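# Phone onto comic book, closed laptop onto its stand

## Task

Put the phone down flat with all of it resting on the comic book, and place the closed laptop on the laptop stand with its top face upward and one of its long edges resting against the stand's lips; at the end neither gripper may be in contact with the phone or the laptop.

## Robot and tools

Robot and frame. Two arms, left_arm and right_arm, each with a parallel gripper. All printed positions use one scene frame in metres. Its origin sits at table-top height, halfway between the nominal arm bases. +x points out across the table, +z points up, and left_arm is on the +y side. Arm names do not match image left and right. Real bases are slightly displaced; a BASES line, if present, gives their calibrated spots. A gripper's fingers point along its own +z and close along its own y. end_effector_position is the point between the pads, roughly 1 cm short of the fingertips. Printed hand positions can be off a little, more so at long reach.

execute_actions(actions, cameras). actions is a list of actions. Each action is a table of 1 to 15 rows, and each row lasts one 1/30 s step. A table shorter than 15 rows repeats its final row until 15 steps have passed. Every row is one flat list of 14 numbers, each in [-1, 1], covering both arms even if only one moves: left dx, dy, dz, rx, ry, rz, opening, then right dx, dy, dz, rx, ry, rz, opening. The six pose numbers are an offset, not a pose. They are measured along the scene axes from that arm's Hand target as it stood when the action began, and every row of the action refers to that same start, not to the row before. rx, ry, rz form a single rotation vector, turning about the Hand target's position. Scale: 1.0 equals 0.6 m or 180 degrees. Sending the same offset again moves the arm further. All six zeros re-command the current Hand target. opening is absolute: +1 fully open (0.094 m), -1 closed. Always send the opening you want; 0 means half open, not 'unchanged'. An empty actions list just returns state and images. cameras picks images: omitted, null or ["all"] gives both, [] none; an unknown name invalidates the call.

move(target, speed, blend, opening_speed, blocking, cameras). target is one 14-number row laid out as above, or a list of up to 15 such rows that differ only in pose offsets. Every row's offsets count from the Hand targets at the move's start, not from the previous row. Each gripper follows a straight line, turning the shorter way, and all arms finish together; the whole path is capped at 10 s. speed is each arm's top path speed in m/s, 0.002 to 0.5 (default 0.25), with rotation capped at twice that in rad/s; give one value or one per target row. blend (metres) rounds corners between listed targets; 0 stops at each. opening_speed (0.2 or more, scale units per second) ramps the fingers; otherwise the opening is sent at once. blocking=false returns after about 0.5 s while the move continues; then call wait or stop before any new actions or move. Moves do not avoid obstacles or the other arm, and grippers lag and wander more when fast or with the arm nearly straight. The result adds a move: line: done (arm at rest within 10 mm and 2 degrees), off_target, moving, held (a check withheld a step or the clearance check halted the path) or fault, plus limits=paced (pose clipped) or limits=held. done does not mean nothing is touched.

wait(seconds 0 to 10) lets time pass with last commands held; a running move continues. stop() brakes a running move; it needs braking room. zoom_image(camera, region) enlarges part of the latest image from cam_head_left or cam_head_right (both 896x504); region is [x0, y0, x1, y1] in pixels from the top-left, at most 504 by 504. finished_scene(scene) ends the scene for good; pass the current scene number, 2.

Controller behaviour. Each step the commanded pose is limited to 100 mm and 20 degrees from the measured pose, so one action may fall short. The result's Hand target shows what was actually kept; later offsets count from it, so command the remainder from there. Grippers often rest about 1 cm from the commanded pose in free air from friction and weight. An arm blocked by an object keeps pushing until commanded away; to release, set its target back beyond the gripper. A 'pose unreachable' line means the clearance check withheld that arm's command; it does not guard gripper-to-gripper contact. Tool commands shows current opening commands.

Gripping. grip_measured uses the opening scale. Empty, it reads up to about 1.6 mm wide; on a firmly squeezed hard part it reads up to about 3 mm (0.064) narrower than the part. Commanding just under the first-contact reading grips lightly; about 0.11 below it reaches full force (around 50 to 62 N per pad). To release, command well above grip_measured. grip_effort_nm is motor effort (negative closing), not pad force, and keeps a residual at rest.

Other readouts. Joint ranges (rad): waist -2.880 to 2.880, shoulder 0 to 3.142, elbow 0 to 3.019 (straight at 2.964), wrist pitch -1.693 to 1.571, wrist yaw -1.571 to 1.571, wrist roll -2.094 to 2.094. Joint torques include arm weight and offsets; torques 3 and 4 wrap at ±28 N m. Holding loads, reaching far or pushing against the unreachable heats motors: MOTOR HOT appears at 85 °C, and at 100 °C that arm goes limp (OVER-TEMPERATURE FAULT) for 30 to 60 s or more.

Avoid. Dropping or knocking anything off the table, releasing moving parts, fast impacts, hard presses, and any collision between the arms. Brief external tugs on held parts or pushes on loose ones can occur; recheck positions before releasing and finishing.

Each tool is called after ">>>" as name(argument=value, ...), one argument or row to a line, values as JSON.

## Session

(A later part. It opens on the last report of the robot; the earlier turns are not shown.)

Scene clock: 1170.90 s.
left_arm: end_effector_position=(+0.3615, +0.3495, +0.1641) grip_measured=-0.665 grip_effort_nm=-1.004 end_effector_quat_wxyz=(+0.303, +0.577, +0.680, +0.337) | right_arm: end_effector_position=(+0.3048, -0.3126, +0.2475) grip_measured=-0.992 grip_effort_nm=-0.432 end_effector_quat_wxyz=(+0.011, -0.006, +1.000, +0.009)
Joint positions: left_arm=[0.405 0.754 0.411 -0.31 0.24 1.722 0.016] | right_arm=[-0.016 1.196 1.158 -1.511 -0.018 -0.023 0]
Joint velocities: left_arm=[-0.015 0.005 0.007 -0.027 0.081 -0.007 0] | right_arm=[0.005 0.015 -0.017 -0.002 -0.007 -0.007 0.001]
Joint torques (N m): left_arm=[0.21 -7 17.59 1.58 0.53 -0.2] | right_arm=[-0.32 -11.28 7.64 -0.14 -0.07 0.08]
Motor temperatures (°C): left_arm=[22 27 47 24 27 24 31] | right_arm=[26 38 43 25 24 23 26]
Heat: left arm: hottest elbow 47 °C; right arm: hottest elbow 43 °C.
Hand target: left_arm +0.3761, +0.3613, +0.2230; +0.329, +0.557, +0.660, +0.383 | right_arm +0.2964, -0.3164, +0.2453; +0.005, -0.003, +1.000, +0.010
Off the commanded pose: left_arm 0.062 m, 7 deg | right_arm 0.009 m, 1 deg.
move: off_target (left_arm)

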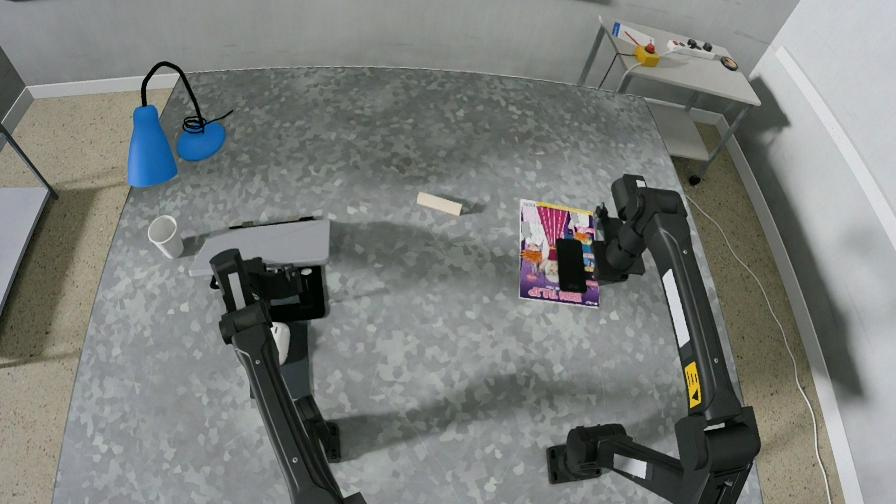

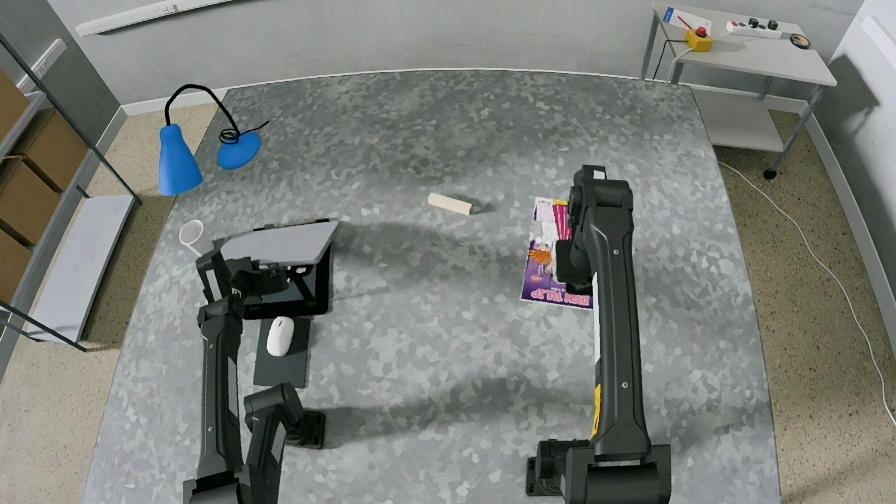

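>>> move(
  target=[
    [-0.0, 0.0, -0.10, 0.003,-0.02,0,-1, 0,0,0,0,0,0,-1],
    [0.10, 0.014, -0.10, 0.003,-0.02,0,-1, 0,0,0,0,0,0,-1],
  ],
  speed=0.05,
)

>>> zoom_image(
  camera="cam_head_left",
  region=[180, 190, 340, 310],
)

>>> zoom_image(
  camera="cam_head_right",
  region=[200, 190, 350, 310],
)

Scene clock: 1193.17 s.
left_arm: end_effector_position=(+0.4095, +0.3590, +0.1451) grip_measured=-0.665 grip_effort_nm=-1.009 end_effector_quat_wxyz=(+0.338, +0.559, +0.654, +0.381) | right_arm: end_effector_position=(+0.3048, -0.3126, +0.2475) grip_measured=-0.992 grip_effort_nm=-0.437 end_effector_quat_wxyz=(+0.011, -0.006, +1.000, +0.009)
Joint positions: left_arm=[0.372 0.988 0.375 0.096 0.231 1.68 0.016] | right_arm=[-0.016 1.196 1.158 -1.511 -0.018 -0.023 0]
Joint velocities: left_arm=[-0.005 -0.005 -0.002 0.002 -0.037 0.007 0] | right_arm=[-0.015 -0.005 0.002 -0.002 -0.007 -0.095 -0.001]
Joint torques (N m): left_arm=[-1.73 -2.55 14.49 3.67 -0.77 -0.25] | right_arm=[-0.38 -11.22 7.64 -0.17 -0.06 0.08]
Motor temperatures (°C): left_arm=[22 26 51 24 27 24 31] | right_arm=[26 38 43 25 24 23 26]
Heat: left arm: hottest elbow 51 °C; right arm: hottest elbow 43 °C.
Hand target: left_arm +0.4351, +0.3688, +0.1632; +0.347, +0.546, +0.647, +0.403 | right_arm +0.2964, -0.3164, +0.2453; +0.005, -0.003, +1.000, +0.010
Off the commanded pose: left_arm 0.034 m, 3 deg | right_arm 0.009 m, 1 deg.
move: off_target (left_arm)

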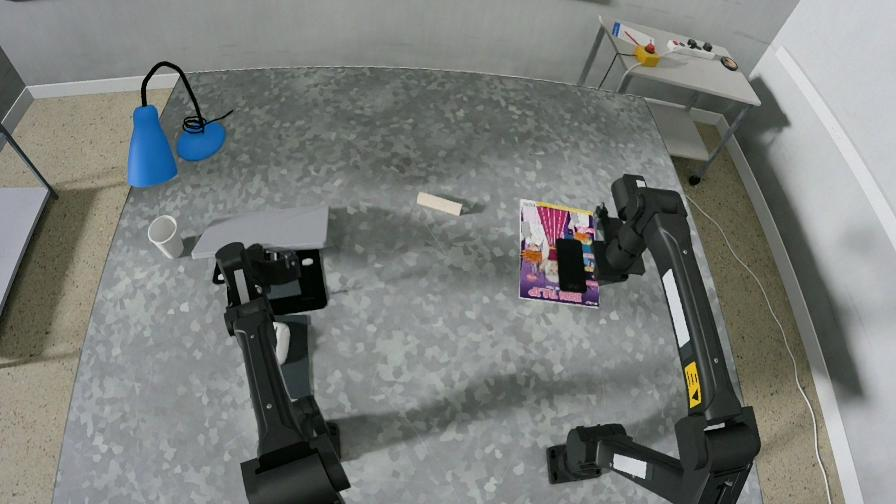

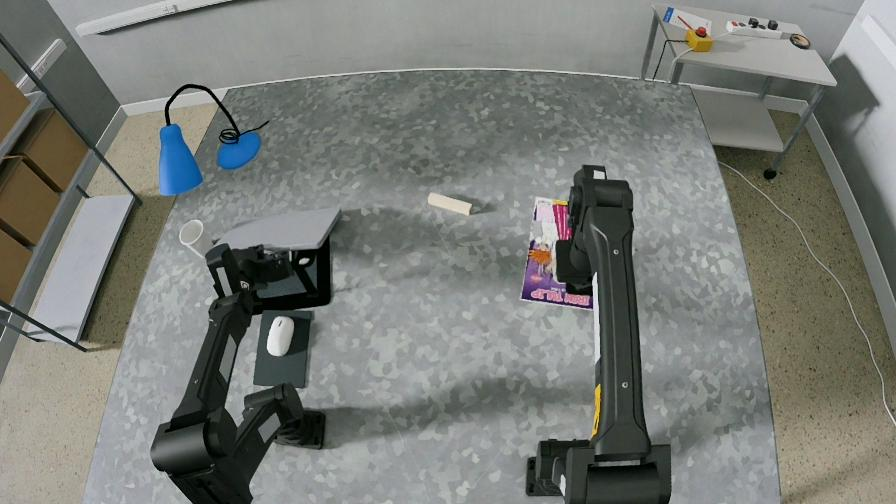

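Scaled by 3.150.

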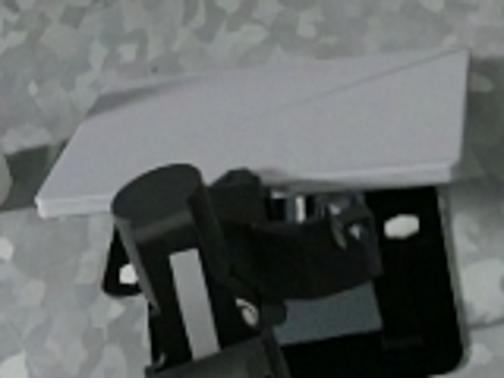

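Scaled by 3.360.

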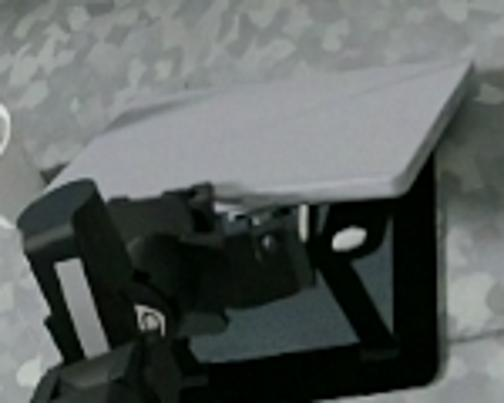

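>>> move(
  target=[
    [-0.03, 0.0, 0.12, 0.005,-0.033,0,-1, 0,0,0,0,0,0,-1],
    [-0.11, -0.01, 0.24, 0.005,-0.033,0,-1, 0,0,0,0,0,0,-1],
  ],
  speed=0.1,
)

>>> zoom_image(
  camera="cam_head_left",
  region=[180, 190, 340, 310],
)

>>> zoom_image(
  camera="cam_head_right",
  region=[200, 190, 350, 310],
)

Scene clock: 1201.33 s.
left_arm: end_effector_position=(+0.3435, +0.3439, +0.1797) grip_measured=-0.665 grip_effort_nm=-1.009 end_effector_quat_wxyz=(+0.330, +0.561, +0.673, +0.351) | right_arm: end_effector_position=(+0.3048, -0.3126, +0.2475) grip_measured=-0.992 grip_effort_nm=-0.437 end_effector_quat_wxyz=(+0.011, -0.006, +1.000, +0.009)
Joint positions: left_arm=[0.439 0.627 0.376 -0.341 0.292 1.702 0.016] | right_arm=[-0.016 1.196 1.158 -1.511 -0.018 -0.023 0]
Joint velocities: left_arm=[0.005 -0.015 -0.012 -0.017 -0.037 0.007 0.001] | right_arm=[-0.005 -0.005 0.007 -0.022 0.051 -0.022 0.001]
Joint torques (N m): left_arm=[-0.38 -7.88 20.46 3.7 0.84 -0.27] | right_arm=[-0.32 -11.28 7.61 -0.14 -0.06 0.08]
Motor temperatures (°C): left_arm=[22 26 51 24 28 24 31] | right_arm=[26 38 43 25 24 23 26]
Heat: left arm: hottest elbow 51 °C; right arm: hottest elbow 43 °C.
Hand target: left_arm +0.3644, +0.3587, +0.2764; +0.377, +0.527, +0.625, +0.436 | right_arm +0.2964, -0.3164, +0.2453; +0.005, -0.003, +1.000, +0.010
Off the commanded pose: left_arm 0.131 m, 13 deg; position clipped | right_arm 0.009 m, 1 deg.
move: off_target (left_arm); limits=paced

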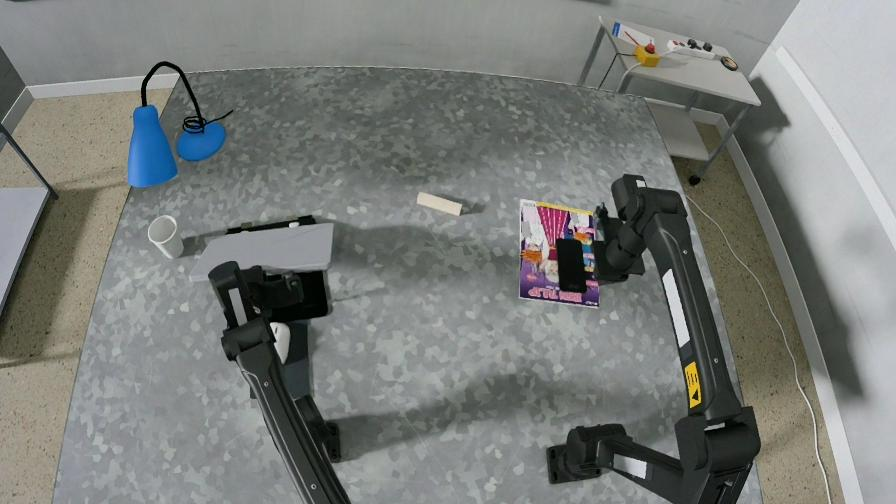

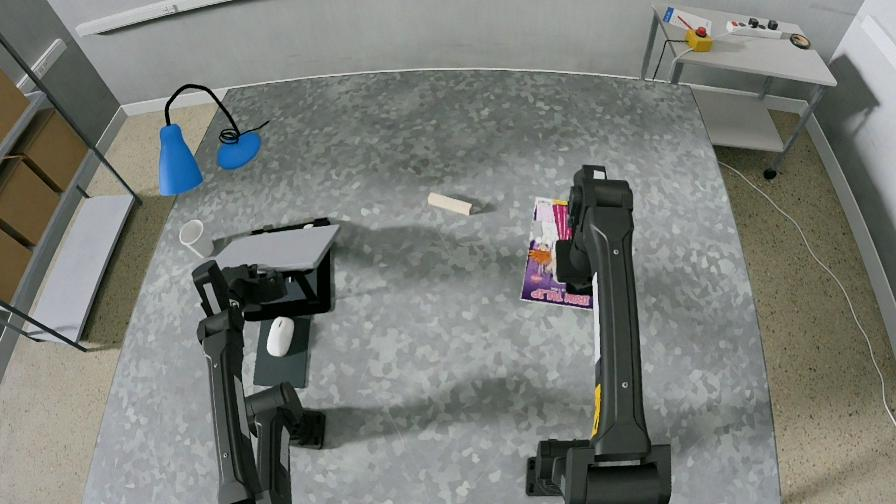

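Scaled by 3.150.

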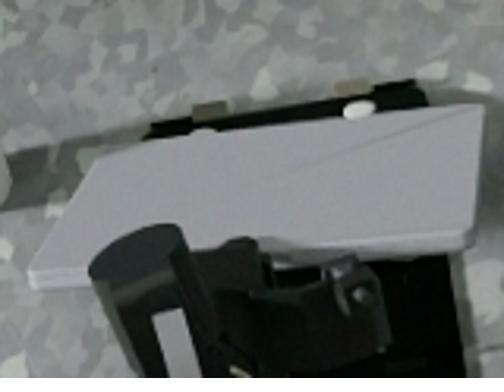

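Scaled by 3.360.

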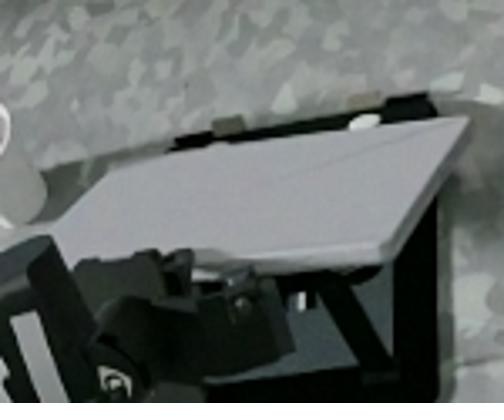

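>>> move(
  target=[0.0, 0.02, -0.17, -0.007,0.044,0.018,-1, 0,0,0,0,0,0,-1],
  speed=0.07,
)

>>> zoom_image(
  camera="cam_head_left",
  region=[180, 190, 340, 310],
)

>>> zoom_image(
  camera="cam_head_right",
  region=[200, 190, 350, 310],
)

Scene clock: 1211.33 s.
left_arm: end_effector_position=(+0.3559, +0.3587, +0.1540) grip_measured=-0.665 grip_effort_nm=-1.009 end_effector_quat_wxyz=(+0.317, +0.553, +0.676, +0.371) | right_arm: end_effector_position=(+0.3048, -0.3126, +0.2475) grip_measured=-0.992 grip_effort_nm=-0.432 end_effector_quat_wxyz=(+0.011, -0.006, +1.000, +0.009)
Joint positions: left_arm=[0.44 0.74 0.331 -0.162 0.247 1.705 0.016] | right_arm=[-0.016 1.196 1.158 -1.511 -0.018 -0.023 0]
Joint velocities: left_arm=[0.005 -0.015 -0.017 -0.002 -0.037 -0.051 -0.001] | right_arm=[-0.015 -0.005 -0.017 -0.002 -0.007 -0.066 0]
Joint torques (N m): left_arm=[-0.38 -3.08 12.22 3.51 -0.34 -0.2] | right_arm=[-0.38 -11.22 7.61 -0.16 -0.06 0.09]
Motor temperatures (°C): left_arm=[22 26 54 24 28 24 31] | right_arm=[26 38 43 25 24 23 26]
Heat: left arm: hottest elbow 54 °C; right arm: hottest elbow 43 °C.
Hand target: left_arm +0.3634, +0.3710, +0.1744; +0.325, +0.534, +0.669, +0.403 | right_arm +0.2964, -0.3164, +0.2453; +0.005, -0.003, +1.000, +0.010
Off the commanded pose: left_arm 0.025 m, 4 deg | right_arm 0.009 m, 1 deg.
move: off_target (left_arm)

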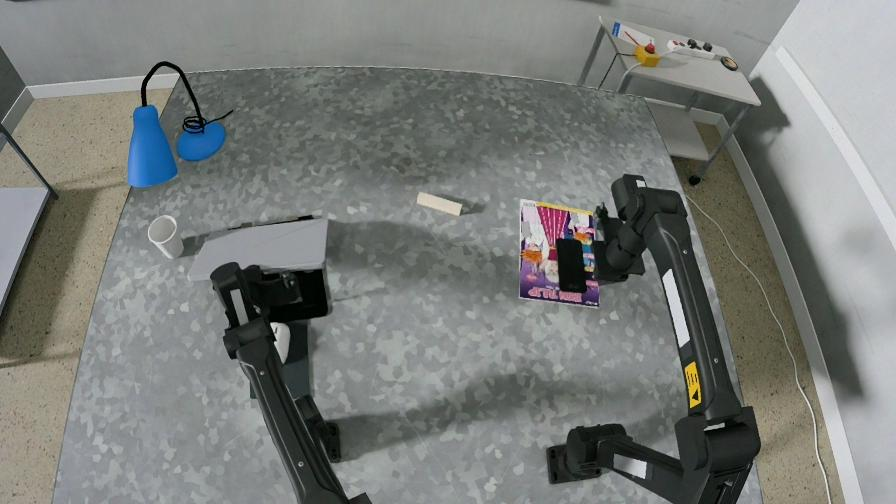

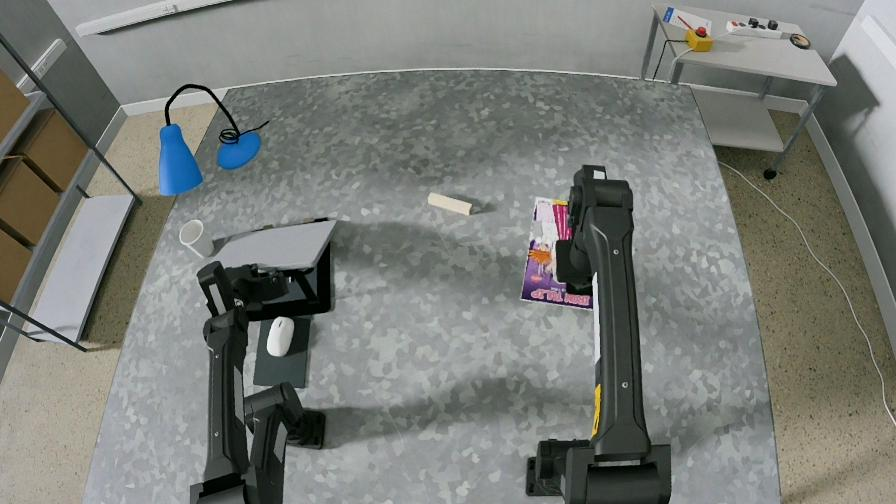

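Scaled by 3.150.

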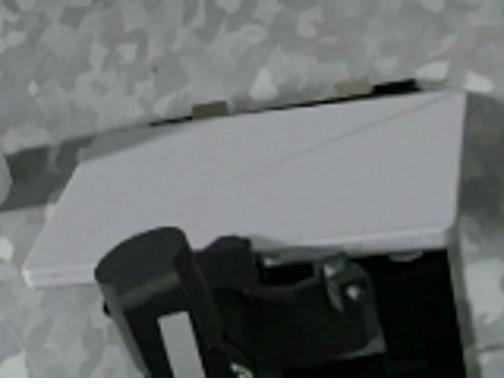

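Scaled by 3.360.

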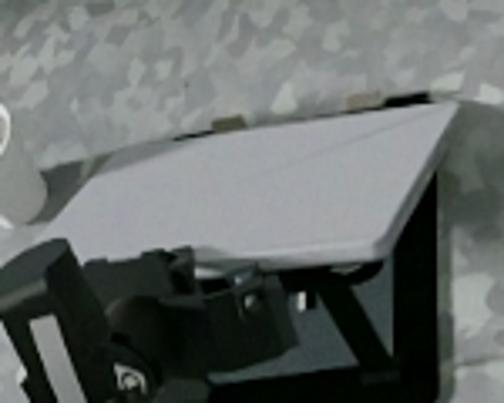

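>>> move(
  target=[0.03, 0.006, 0.0, 0,0,0.02,-1, 0,0,0,0,0,0,-1],
  speed=0.05,
)

>>> zoom_image(
  camera="cam_head_left",
  region=[180, 190, 340, 310],
)

>>> zoom_image(
  camera="cam_head_right",
  region=[200, 190, 350, 310],
)

Scene clock: 1216.40 s.
left_arm: end_effector_position=(+0.3659, +0.3647, +0.1491) grip_measured=-0.665 grip_effort_nm=-1.009 end_effector_quat_wxyz=(+0.299, +0.535, +0.689, +0.388) | right_arm: end_effector_position=(+0.3048, -0.3126, +0.2475) grip_measured=-0.992 grip_effort_nm=-0.432 end_effector_quat_wxyz=(+0.011, -0.006, +1.000, +0.009)
Joint positions: left_arm=[0.393 0.793 0.331 -0.092 0.143 1.662 0.016] | right_arm=[-0.016 1.196 1.158 -1.511 -0.018 -0.023 0]
Joint velocities: left_arm=[-0.015 -0.005 -0.002 -0.002 0.051 -0.037 0] | right_arm=[0.024 -0.005 0.012 -0.007 -0.007 0.037 0]
Joint torques (N m): left_arm=[-1.55 -2.96 14 2.86 -0.65 -0.4] | right_arm=[-0.32 -11.34 7.62 -0.16 -0.06 0.09]
Motor temperatures (°C): left_arm=[22 26 53 24 28 24 31] | right_arm=[26 38 43 25 24 23 26]
Heat: left arm: hottest elbow 53 °C; right arm: hottest elbow 43 °C.
Hand target: left_arm +0.3813, +0.3743, +0.1745; +0.313, +0.512, +0.685, +0.413 | right_arm +0.2964, -0.3164, +0.2453; +0.005, -0.003, +1.000, +0.010
Off the commanded pose: left_arm 0.031 m, 4 deg | right_arm 0.009 m, 1 deg.
move: off_target (left_arm)

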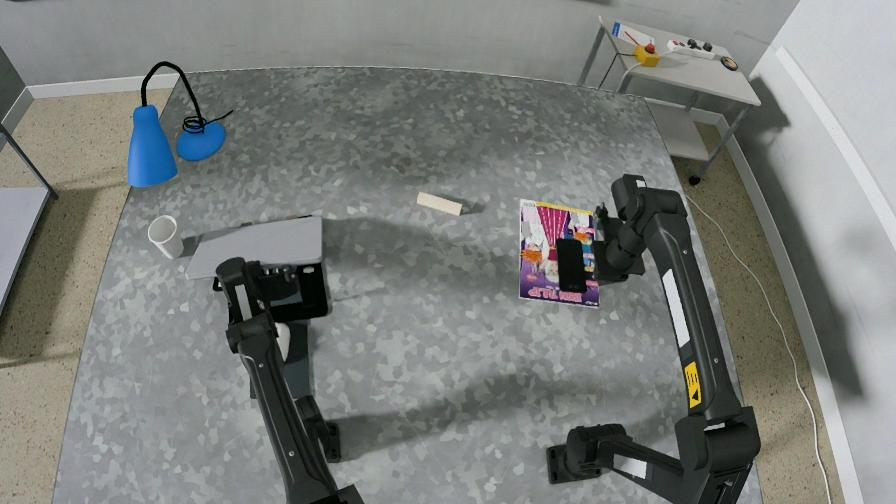

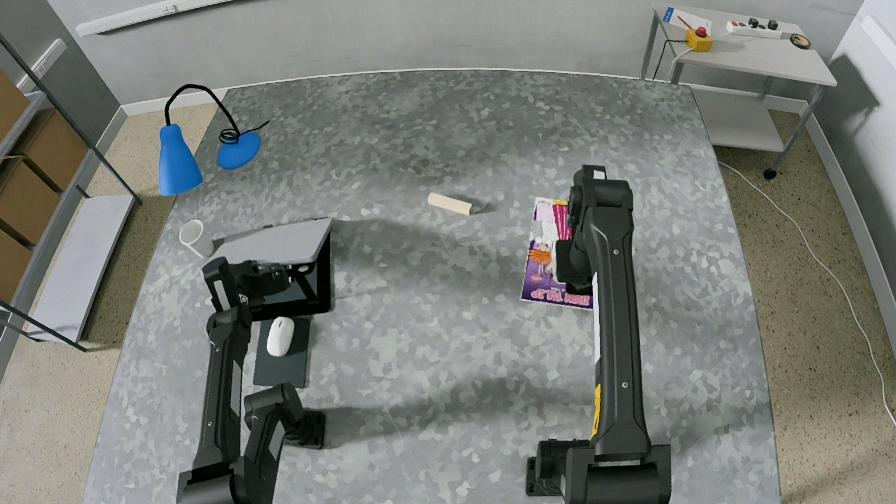

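Scaled by 3.150.

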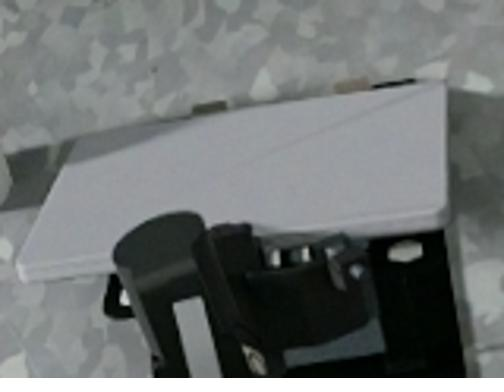

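Scaled by 3.360.

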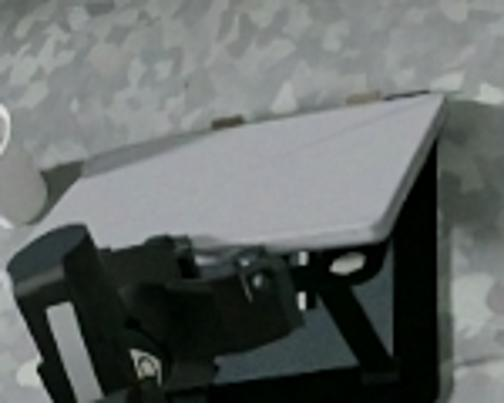

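>>> move(
  target=[
    [-0.01, 0.0, 0.12, 0.009,-0.0435,0,-1, 0,0,0,0,0,0,-1],
    [-0.045, -0.019, 0.20, 0.009,-0.0435,0,-1, 0,0,0,0,0,0,-1],
  ],
  speed=0.1,
)

>>> zoom_image(
  camera="cam_head_left",
  region=[180, 190, 340, 310],
)

>>> zoom_image(
  camera="cam_head_right",
  region=[200, 190, 350, 310],
)

Scene clock: 1243.43 s.
left_arm: end_effector_position=(+0.3281, +0.3479, +0.1726) grip_measured=-0.665 grip_effort_nm=-1.009 end_effector_quat_wxyz=(+0.300, +0.528, +0.697, +0.380) | right_arm: end_effector_position=(+0.3048, -0.3126, +0.2475) grip_measured=-0.992 grip_effort_nm=-0.432 end_effector_quat_wxyz=(+0.011, -0.006, +1.000, +0.009)
Joint positions: left_arm=[0.393 0.546 0.331 -0.351 0.142 1.64 0.016] | right_arm=[-0.016 1.196 1.158 -1.511 -0.018 -0.023 0]
Joint velocities: left_arm=[0.005 -0.005 -0.007 0.002 -0.022 -0.066 0] | right_arm=[0.005 -0.005 0.007 0.012 0.11 0.007 0]
Joint torques (N m): left_arm=[-0.56 -7.3 21.53 3.4 0.38 -0.4] | right_arm=[-0.32 -11.22 7.64 -0.16 -0.06 0.08]
Motor temperatures (°C): left_arm=[22 26 52 24 28 24 31] | right_arm=[26 38 43 25 24 23 26]
Heat: left arm: hottest elbow 52 °C; right arm: hottest elbow 43 °C.
Hand target: left_arm +0.3501, +0.3601, +0.2695; +0.352, +0.487, +0.656, +0.456 | right_arm +0.2964, -0.3164, +0.2453; +0.005, -0.003, +1.000, +0.010
Off the commanded pose: left_arm 0.126 m, 13 deg; position clipped | right_arm 0.009 m, 1 deg.
move: off_target (left_arm); limits=paced

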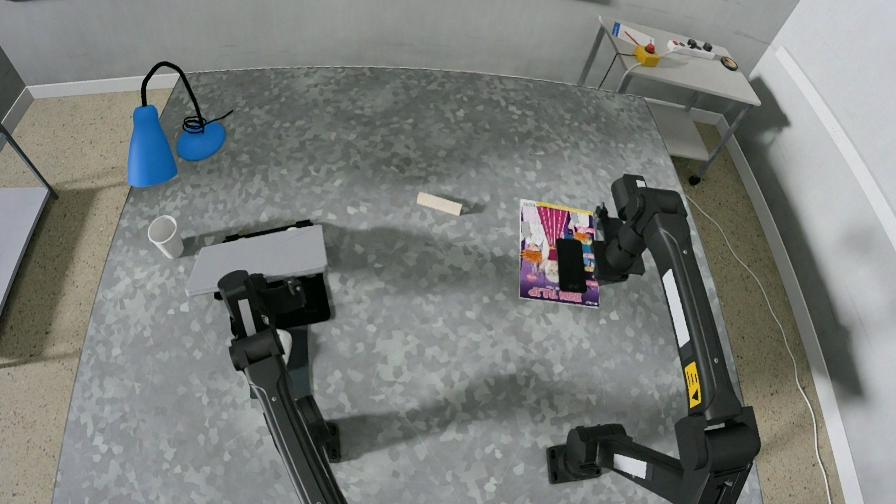

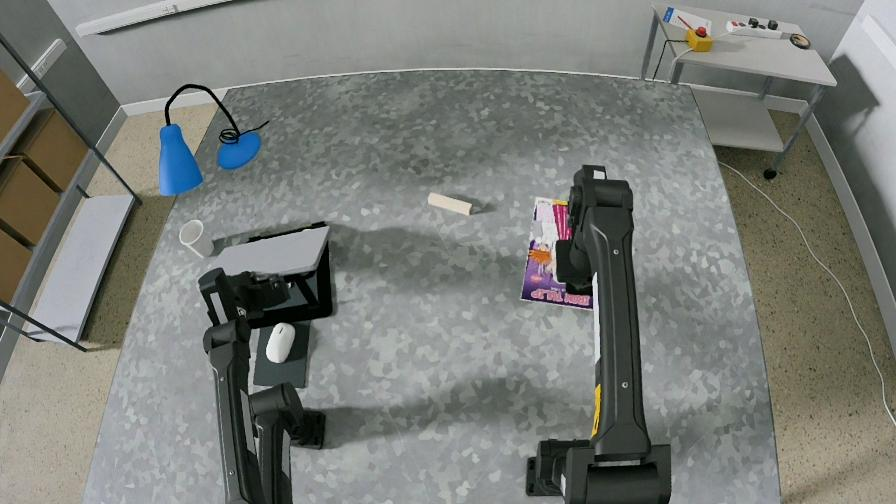

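Scaled by 3.150.

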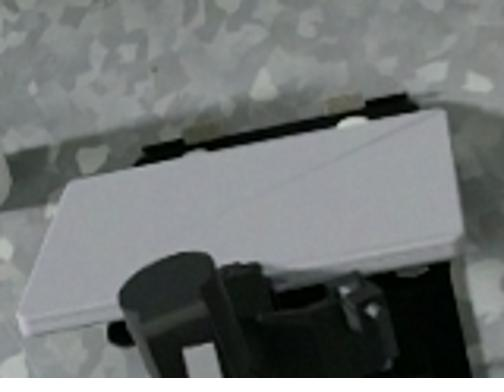

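Scaled by 3.360.

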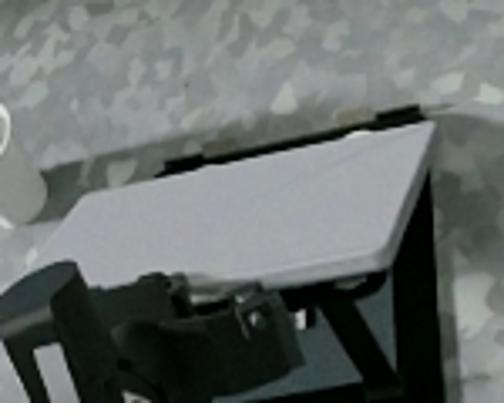

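>>> move(
  target=[0.0, 0.0, 0.05, 0.02,-0.075,0,-1, 0,0,0,0,0,0,-1],
  speed=0.15,
)

>>> zoom_image(
  camera="cam_head_left",
  region=[180, 190, 340, 310],
)

Scene clock: 1259.43 s.
left_arm: end_effector_position=(+0.3189, +0.3416, +0.1688) grip_measured=-0.665 grip_effort_nm=-1.009 end_effector_quat_wxyz=(+0.354, +0.494, +0.663, +0.438) | right_arm: end_effector_position=(+0.3048, -0.3126, +0.2475) grip_measured=-0.992 grip_effort_nm=-0.432 end_effector_quat_wxyz=(+0.011, -0.006, +1.000, +0.009)
Joint positions: left_arm=[0.399 0.419 0.189 -0.151 0.165 1.596 0.016] | right_arm=[-0.016 1.196 1.158 -1.511 -0.018 -0.023 0]
Joint velocities: left_arm=[-0.024 -0.005 -0.002 -0.022 0.051 0.022 0] | right_arm=[-0.005 0.005 -0.002 -0.002 -0.007 0.051 -0.001]
Joint torques (N m): left_arm=[-0.09 -5.25 18.26 6.9 0.27 -0.34] | right_arm=[-0.38 -11.28 7.62 -0.16 -0.06 0.09]
Motor temperatures (°C): left_arm=[22 26 57 25 27 24 31] | right_arm=[26 38 43 25 24 23 26]
Heat: left arm: hottest elbow 57 °C; right arm: hottest elbow 43 °C.
Hand target: left_arm +0.3417, +0.3549, +0.2653; +0.413, +0.441, +0.596, +0.529 | right_arm +0.2964, -0.3164, +0.2453; +0.005, -0.003, +1.000, +0.010
Off the commanded pose: left_arm 0.136 m, 16 deg; position clipped | right_arm 0.009 m, 1 deg.
move: off_target (left_arm); limits=paced

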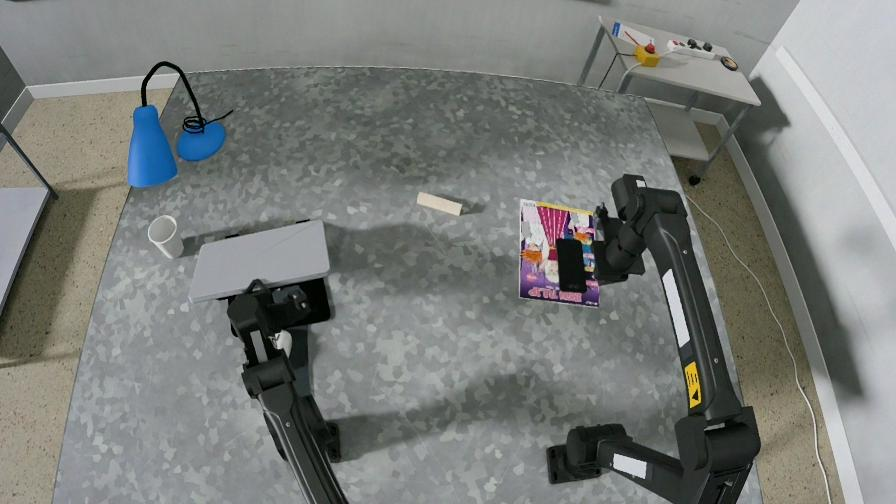

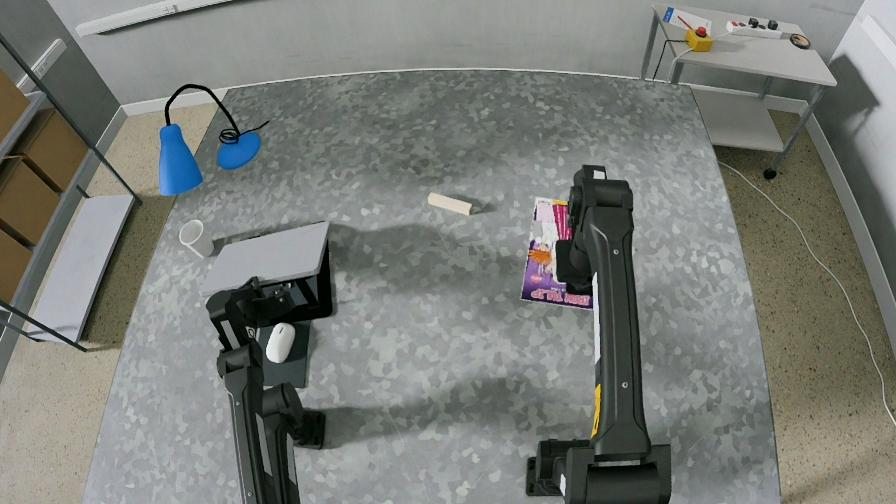

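Scaled by 3.150.

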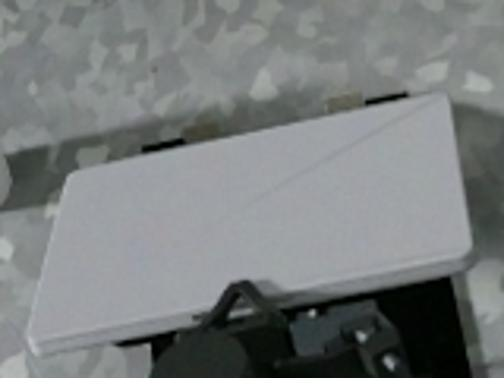

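>>> move(
  target=[-0.025, 0.0, -0.19, -0.029,0.107,0,-1, 0,0,0,0,0,0,-1],
  speed=0.07,
)

>>> zoom_image(
  camera="cam_head_left",
  region=[180, 190, 340, 330],
)

>>> zoom_image(
  camera="cam_head_right",
  region=[190, 200, 350, 340],
)

Scene clock: 1265.70 s.
left_arm: end_effector_position=(+0.3245, +0.3477, +0.1551) grip_measured=-0.665 grip_effort_nm=-1.004 end_effector_quat_wxyz=(+0.333, +0.512, +0.667, +0.426) | right_arm: end_effector_position=(+0.3048, -0.3126, +0.2475) grip_measured=-0.992 grip_effort_nm=-0.432 end_effector_quat_wxyz=(+0.011, -0.006, +1.000, +0.009)
Joint positions: left_arm=[0.413 0.51 0.198 -0.123 0.171 1.64 0.016] | right_arm=[-0.016 1.196 1.158 -1.511 -0.018 -0.023 0]
Joint velocities: left_arm=[0.005 0.005 -0.002 -0.002 -0.007 -0.081 0] | right_arm=[-0.015 -0.005 -0.007 0.002 0.066 0.066 0]
Joint torques (N m): left_arm=[-0.15 1.38 12.12 1.74 -0.16 -0.2] | right_arm=[-0.32 -11.16 7.62 -0.13 -0.06 0.09]
Motor temperatures (°C): left_arm=[22 26 56 25 27 24 31] | right_arm=[26 38 43 25 24 23 26]
Heat: left arm: hottest elbow 56 °C; right arm: hottest elbow 43 °C.
Hand target: left_arm +0.3257, +0.3560, +0.1513; +0.325, +0.504, +0.680, +0.422 | right_arm +0.2964, -0.3164, +0.2453; +0.005, -0.003, +1.000, +0.010
Off the commanded pose: left_arm 0.008 m, 2 deg | right_arm 0.009 m, 1 deg.
move: done

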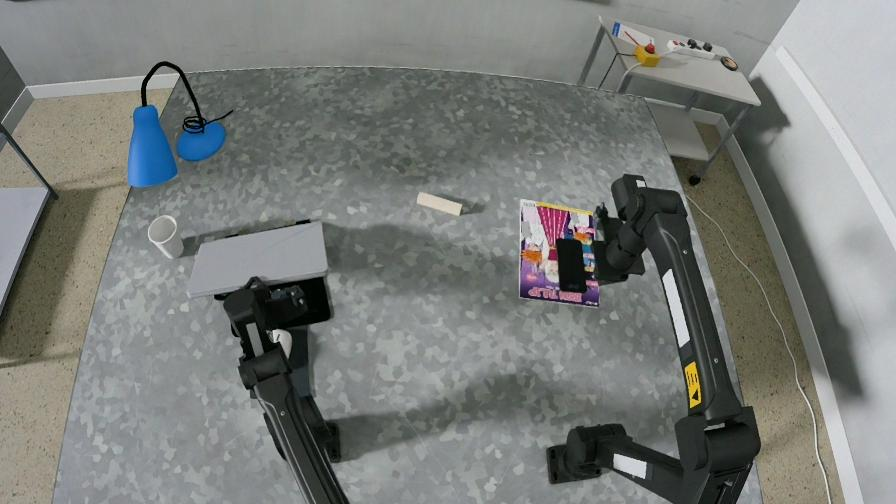

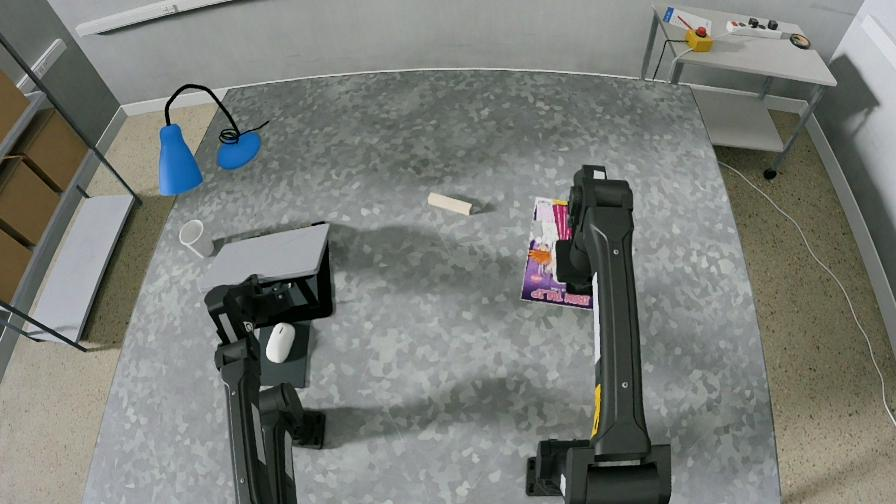

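Scaled by 3.150.

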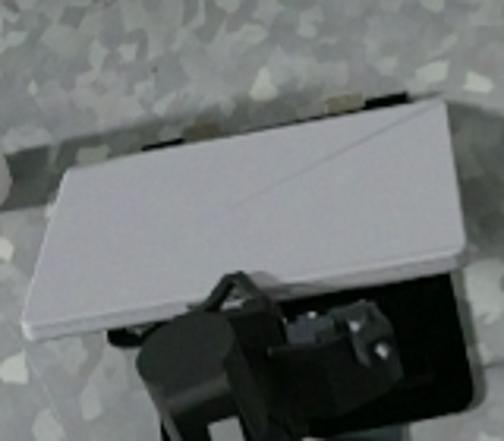

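Scaled by 3.150.

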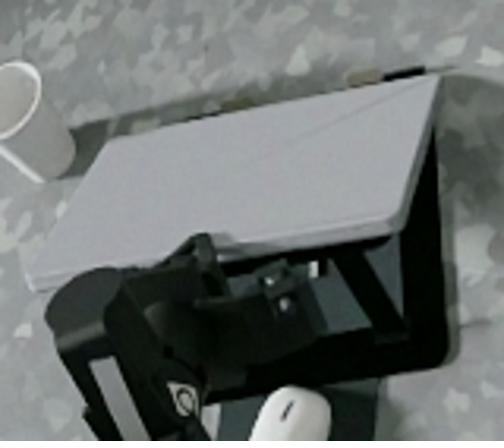

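>>> execute_actions(
  actions=[],
)

>>> zoom_image(
  camera="cam_head_left",
  region=[150, 160, 400, 360],
)

>>> zoom_image(
  camera="cam_head_right",
  region=[50, 160, 350, 360],
)

Scene clock: 1279.37 s.
left_arm: end_effector_position=(+0.3245, +0.3477, +0.1551) grip_measured=-0.665 grip_effort_nm=-1.004 end_effector_quat_wxyz=(+0.333, +0.512, +0.667, +0.426) | right_arm: end_effector_position=(+0.3048, -0.3126, +0.2475) grip_measured=-0.992 grip_effort_nm=-0.432 end_effector_quat_wxyz=(+0.011, -0.006, +1.000, +0.009)
Joint positions: left_arm=[0.413 0.51 0.198 -0.123 0.171 1.64 0.016] | right_arm=[-0.016 1.196 1.158 -1.511 -0.018 -0.023 0]
Joint velocities: left_arm=[-0.005 -0.015 -0.012 0.002 -0.081 0.051 0] | right_arm=[-0.015 -0.005 -0.002 0.022 0.037 -0.081 0]
Joint torques (N m): left_arm=[-0.26 1.96 12.05 1.89 -0.2 -0.13] | right_arm=[-0.38 -11.28 7.64 -0.14 -0.07 0.08]
Motor temperatures (°C): left_arm=[22 26 54 24 27 24 31] | right_arm=[26 38 43 25 24 23 26]
Heat: left arm: hottest elbow 54 °C; right arm: hottest elbow 43 °C.
Hand target: left_arm +0.3257, +0.3560, +0.1513; +0.325, +0.504, +0.680, +0.422 | right_arm +0.2964, -0.3164, +0.2453; +0.005, -0.003, +1.000, +0.010
Tool commands: left_gripper/opening=-1.0 right_gripper/opening=-1.0
Off the commanded pose: left_arm 0.008 m, 2 deg | right_arm 0.009 m, 1 deg.

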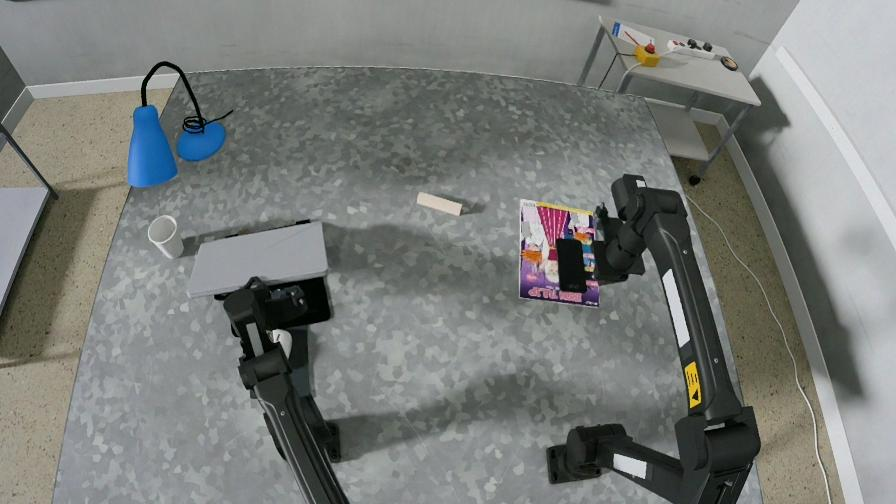

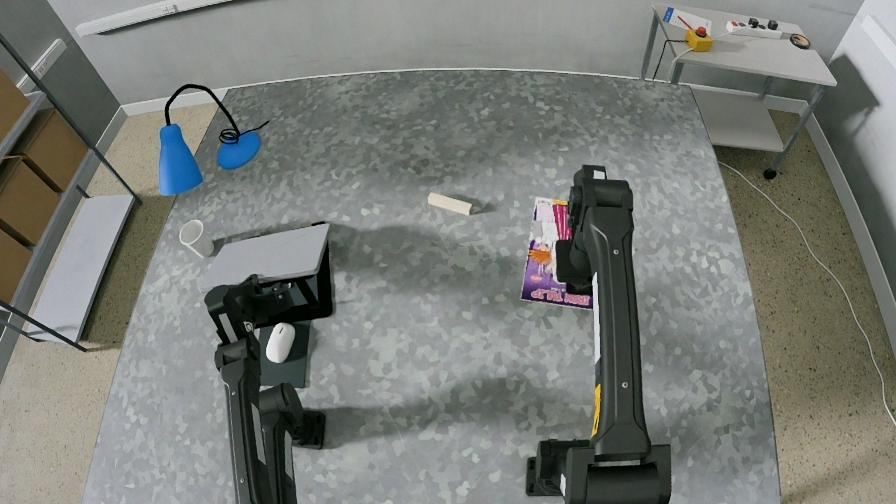

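Scaled by 2.016.

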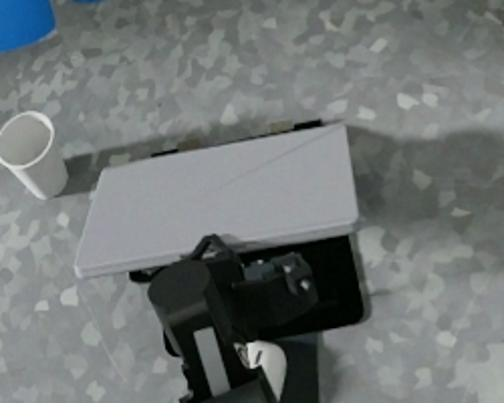

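Scaled by 1.680.

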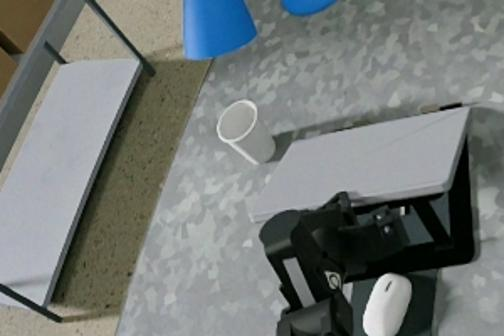

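>>> move(
  target=[0,0,-0.033,0,0,0,-1,0,0,0,0,0,0,-1],
  speed=0.05,
)

>>> zoom_image(
  camera="cam_head_left",
  region=[150, 180, 350, 360],
)

>>> zoom_image(
  camera="cam_head_right",
  region=[170, 190, 350, 360],
)

Scene clock: 1283.53 s.
left_arm: end_effector_position=(+0.3320, +0.3516, +0.1549) grip_measured=-0.665 grip_effort_nm=-1.009 end_effector_quat_wxyz=(+0.336, +0.509, +0.664, +0.433) | right_arm: end_effector_position=(+0.3048, -0.3126, +0.2475) grip_measured=-0.992 grip_effort_nm=-0.432 end_effector_quat_wxyz=(+0.011, -0.006, +1.000, +0.009)
Joint positions: left_arm=[0.413 0.564 0.198 -0.053 0.17 1.64 0.016] | right_arm=[-0.016 1.196 1.158 -1.511 -0.018 -0.023 0]
Joint velocities: left_arm=[-0.015 -0.005 -0.002 0.002 -0.037 -0.051 0] | right_arm=[-0.015 0.015 -0.007 0.002 0.022 -0.037 0.001]
Joint torques (N m): left_arm=[-0.56 0.5 7.79 2.56 -0.18 -0.12] | right_arm=[-0.32 -11.22 7.64 -0.13 -0.06 0.08]
Motor temperatures (°C): left_arm=[22 26 53 24 27 24 31] | right_arm=[26 38 43 25 24 23 26]
Heat: left arm: hottest elbow 53 °C; right arm: hottest elbow 43 °C.
Hand target: left_arm +0.3253, +0.3560, +0.1316; +0.325, +0.504, +0.680, +0.422 | right_arm +0.2964, -0.3164, +0.2453; +0.005, -0.003, +1.000, +0.010
Off the commanded pose: left_arm 0.025 m, 3 deg | right_arm 0.009 m, 1 deg.
move: off_target (left_arm)

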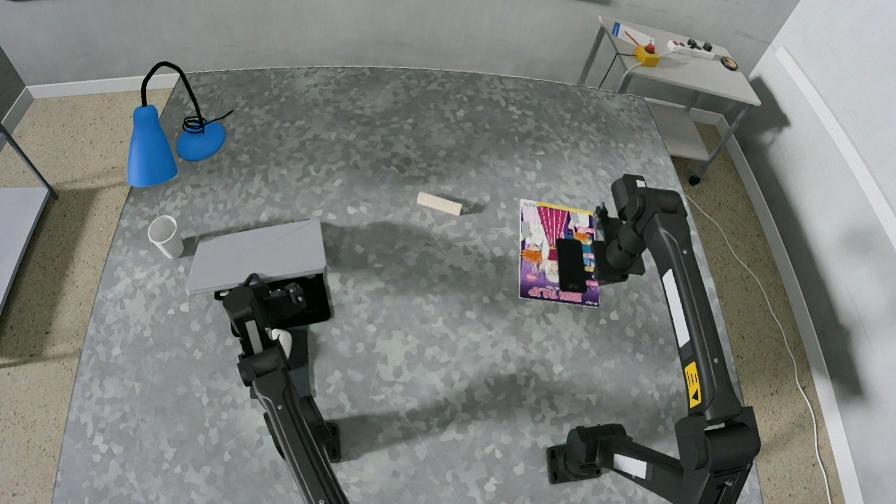

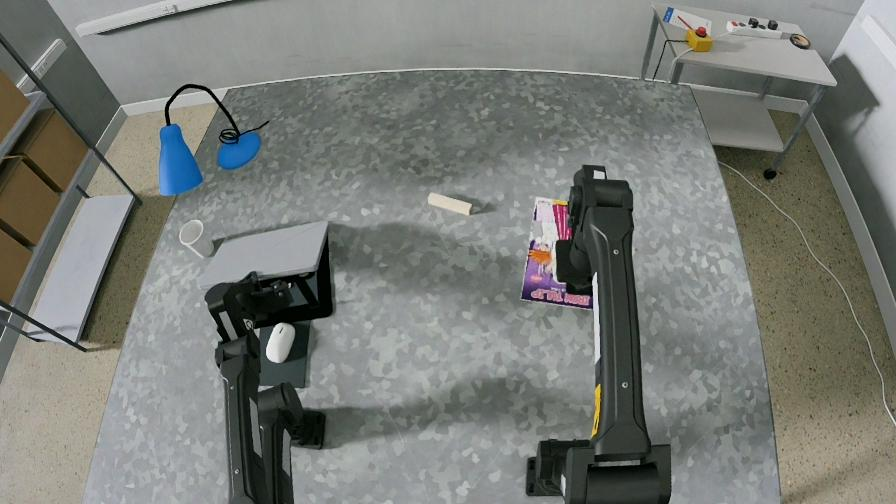

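Scaled by 2.520.

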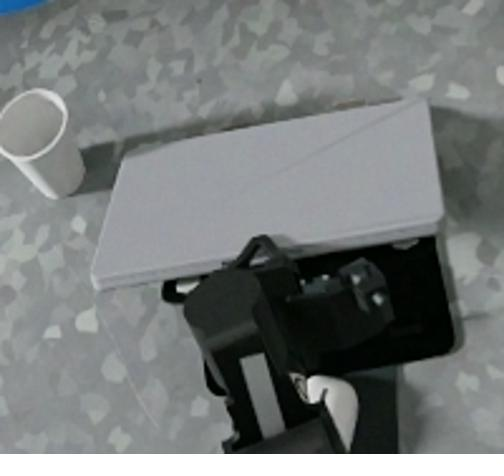

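Scaled by 2.800.

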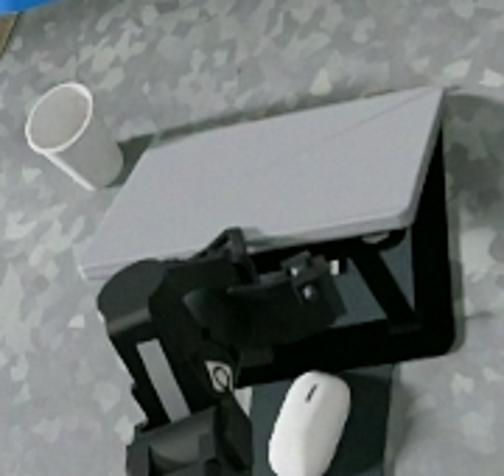

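>>> zoom_image(
  camera="cam_head_right",
  region=[280, 200, 360, 340],
)

>>> zoom_image(
  camera="cam_head_left",
  region=[180, 200, 345, 260],
)

>>> zoom_image(
  camera="cam_head_right",
  region=[190, 205, 345, 260],
)

Scaled by 3.600.

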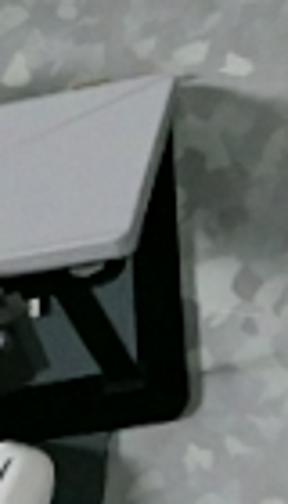

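Scaled by 3.055.

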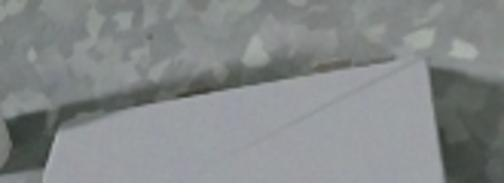

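Scaled by 3.252.

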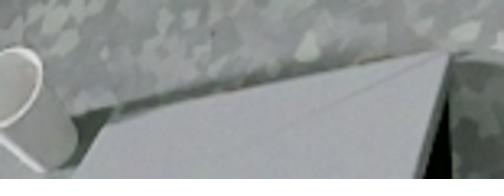

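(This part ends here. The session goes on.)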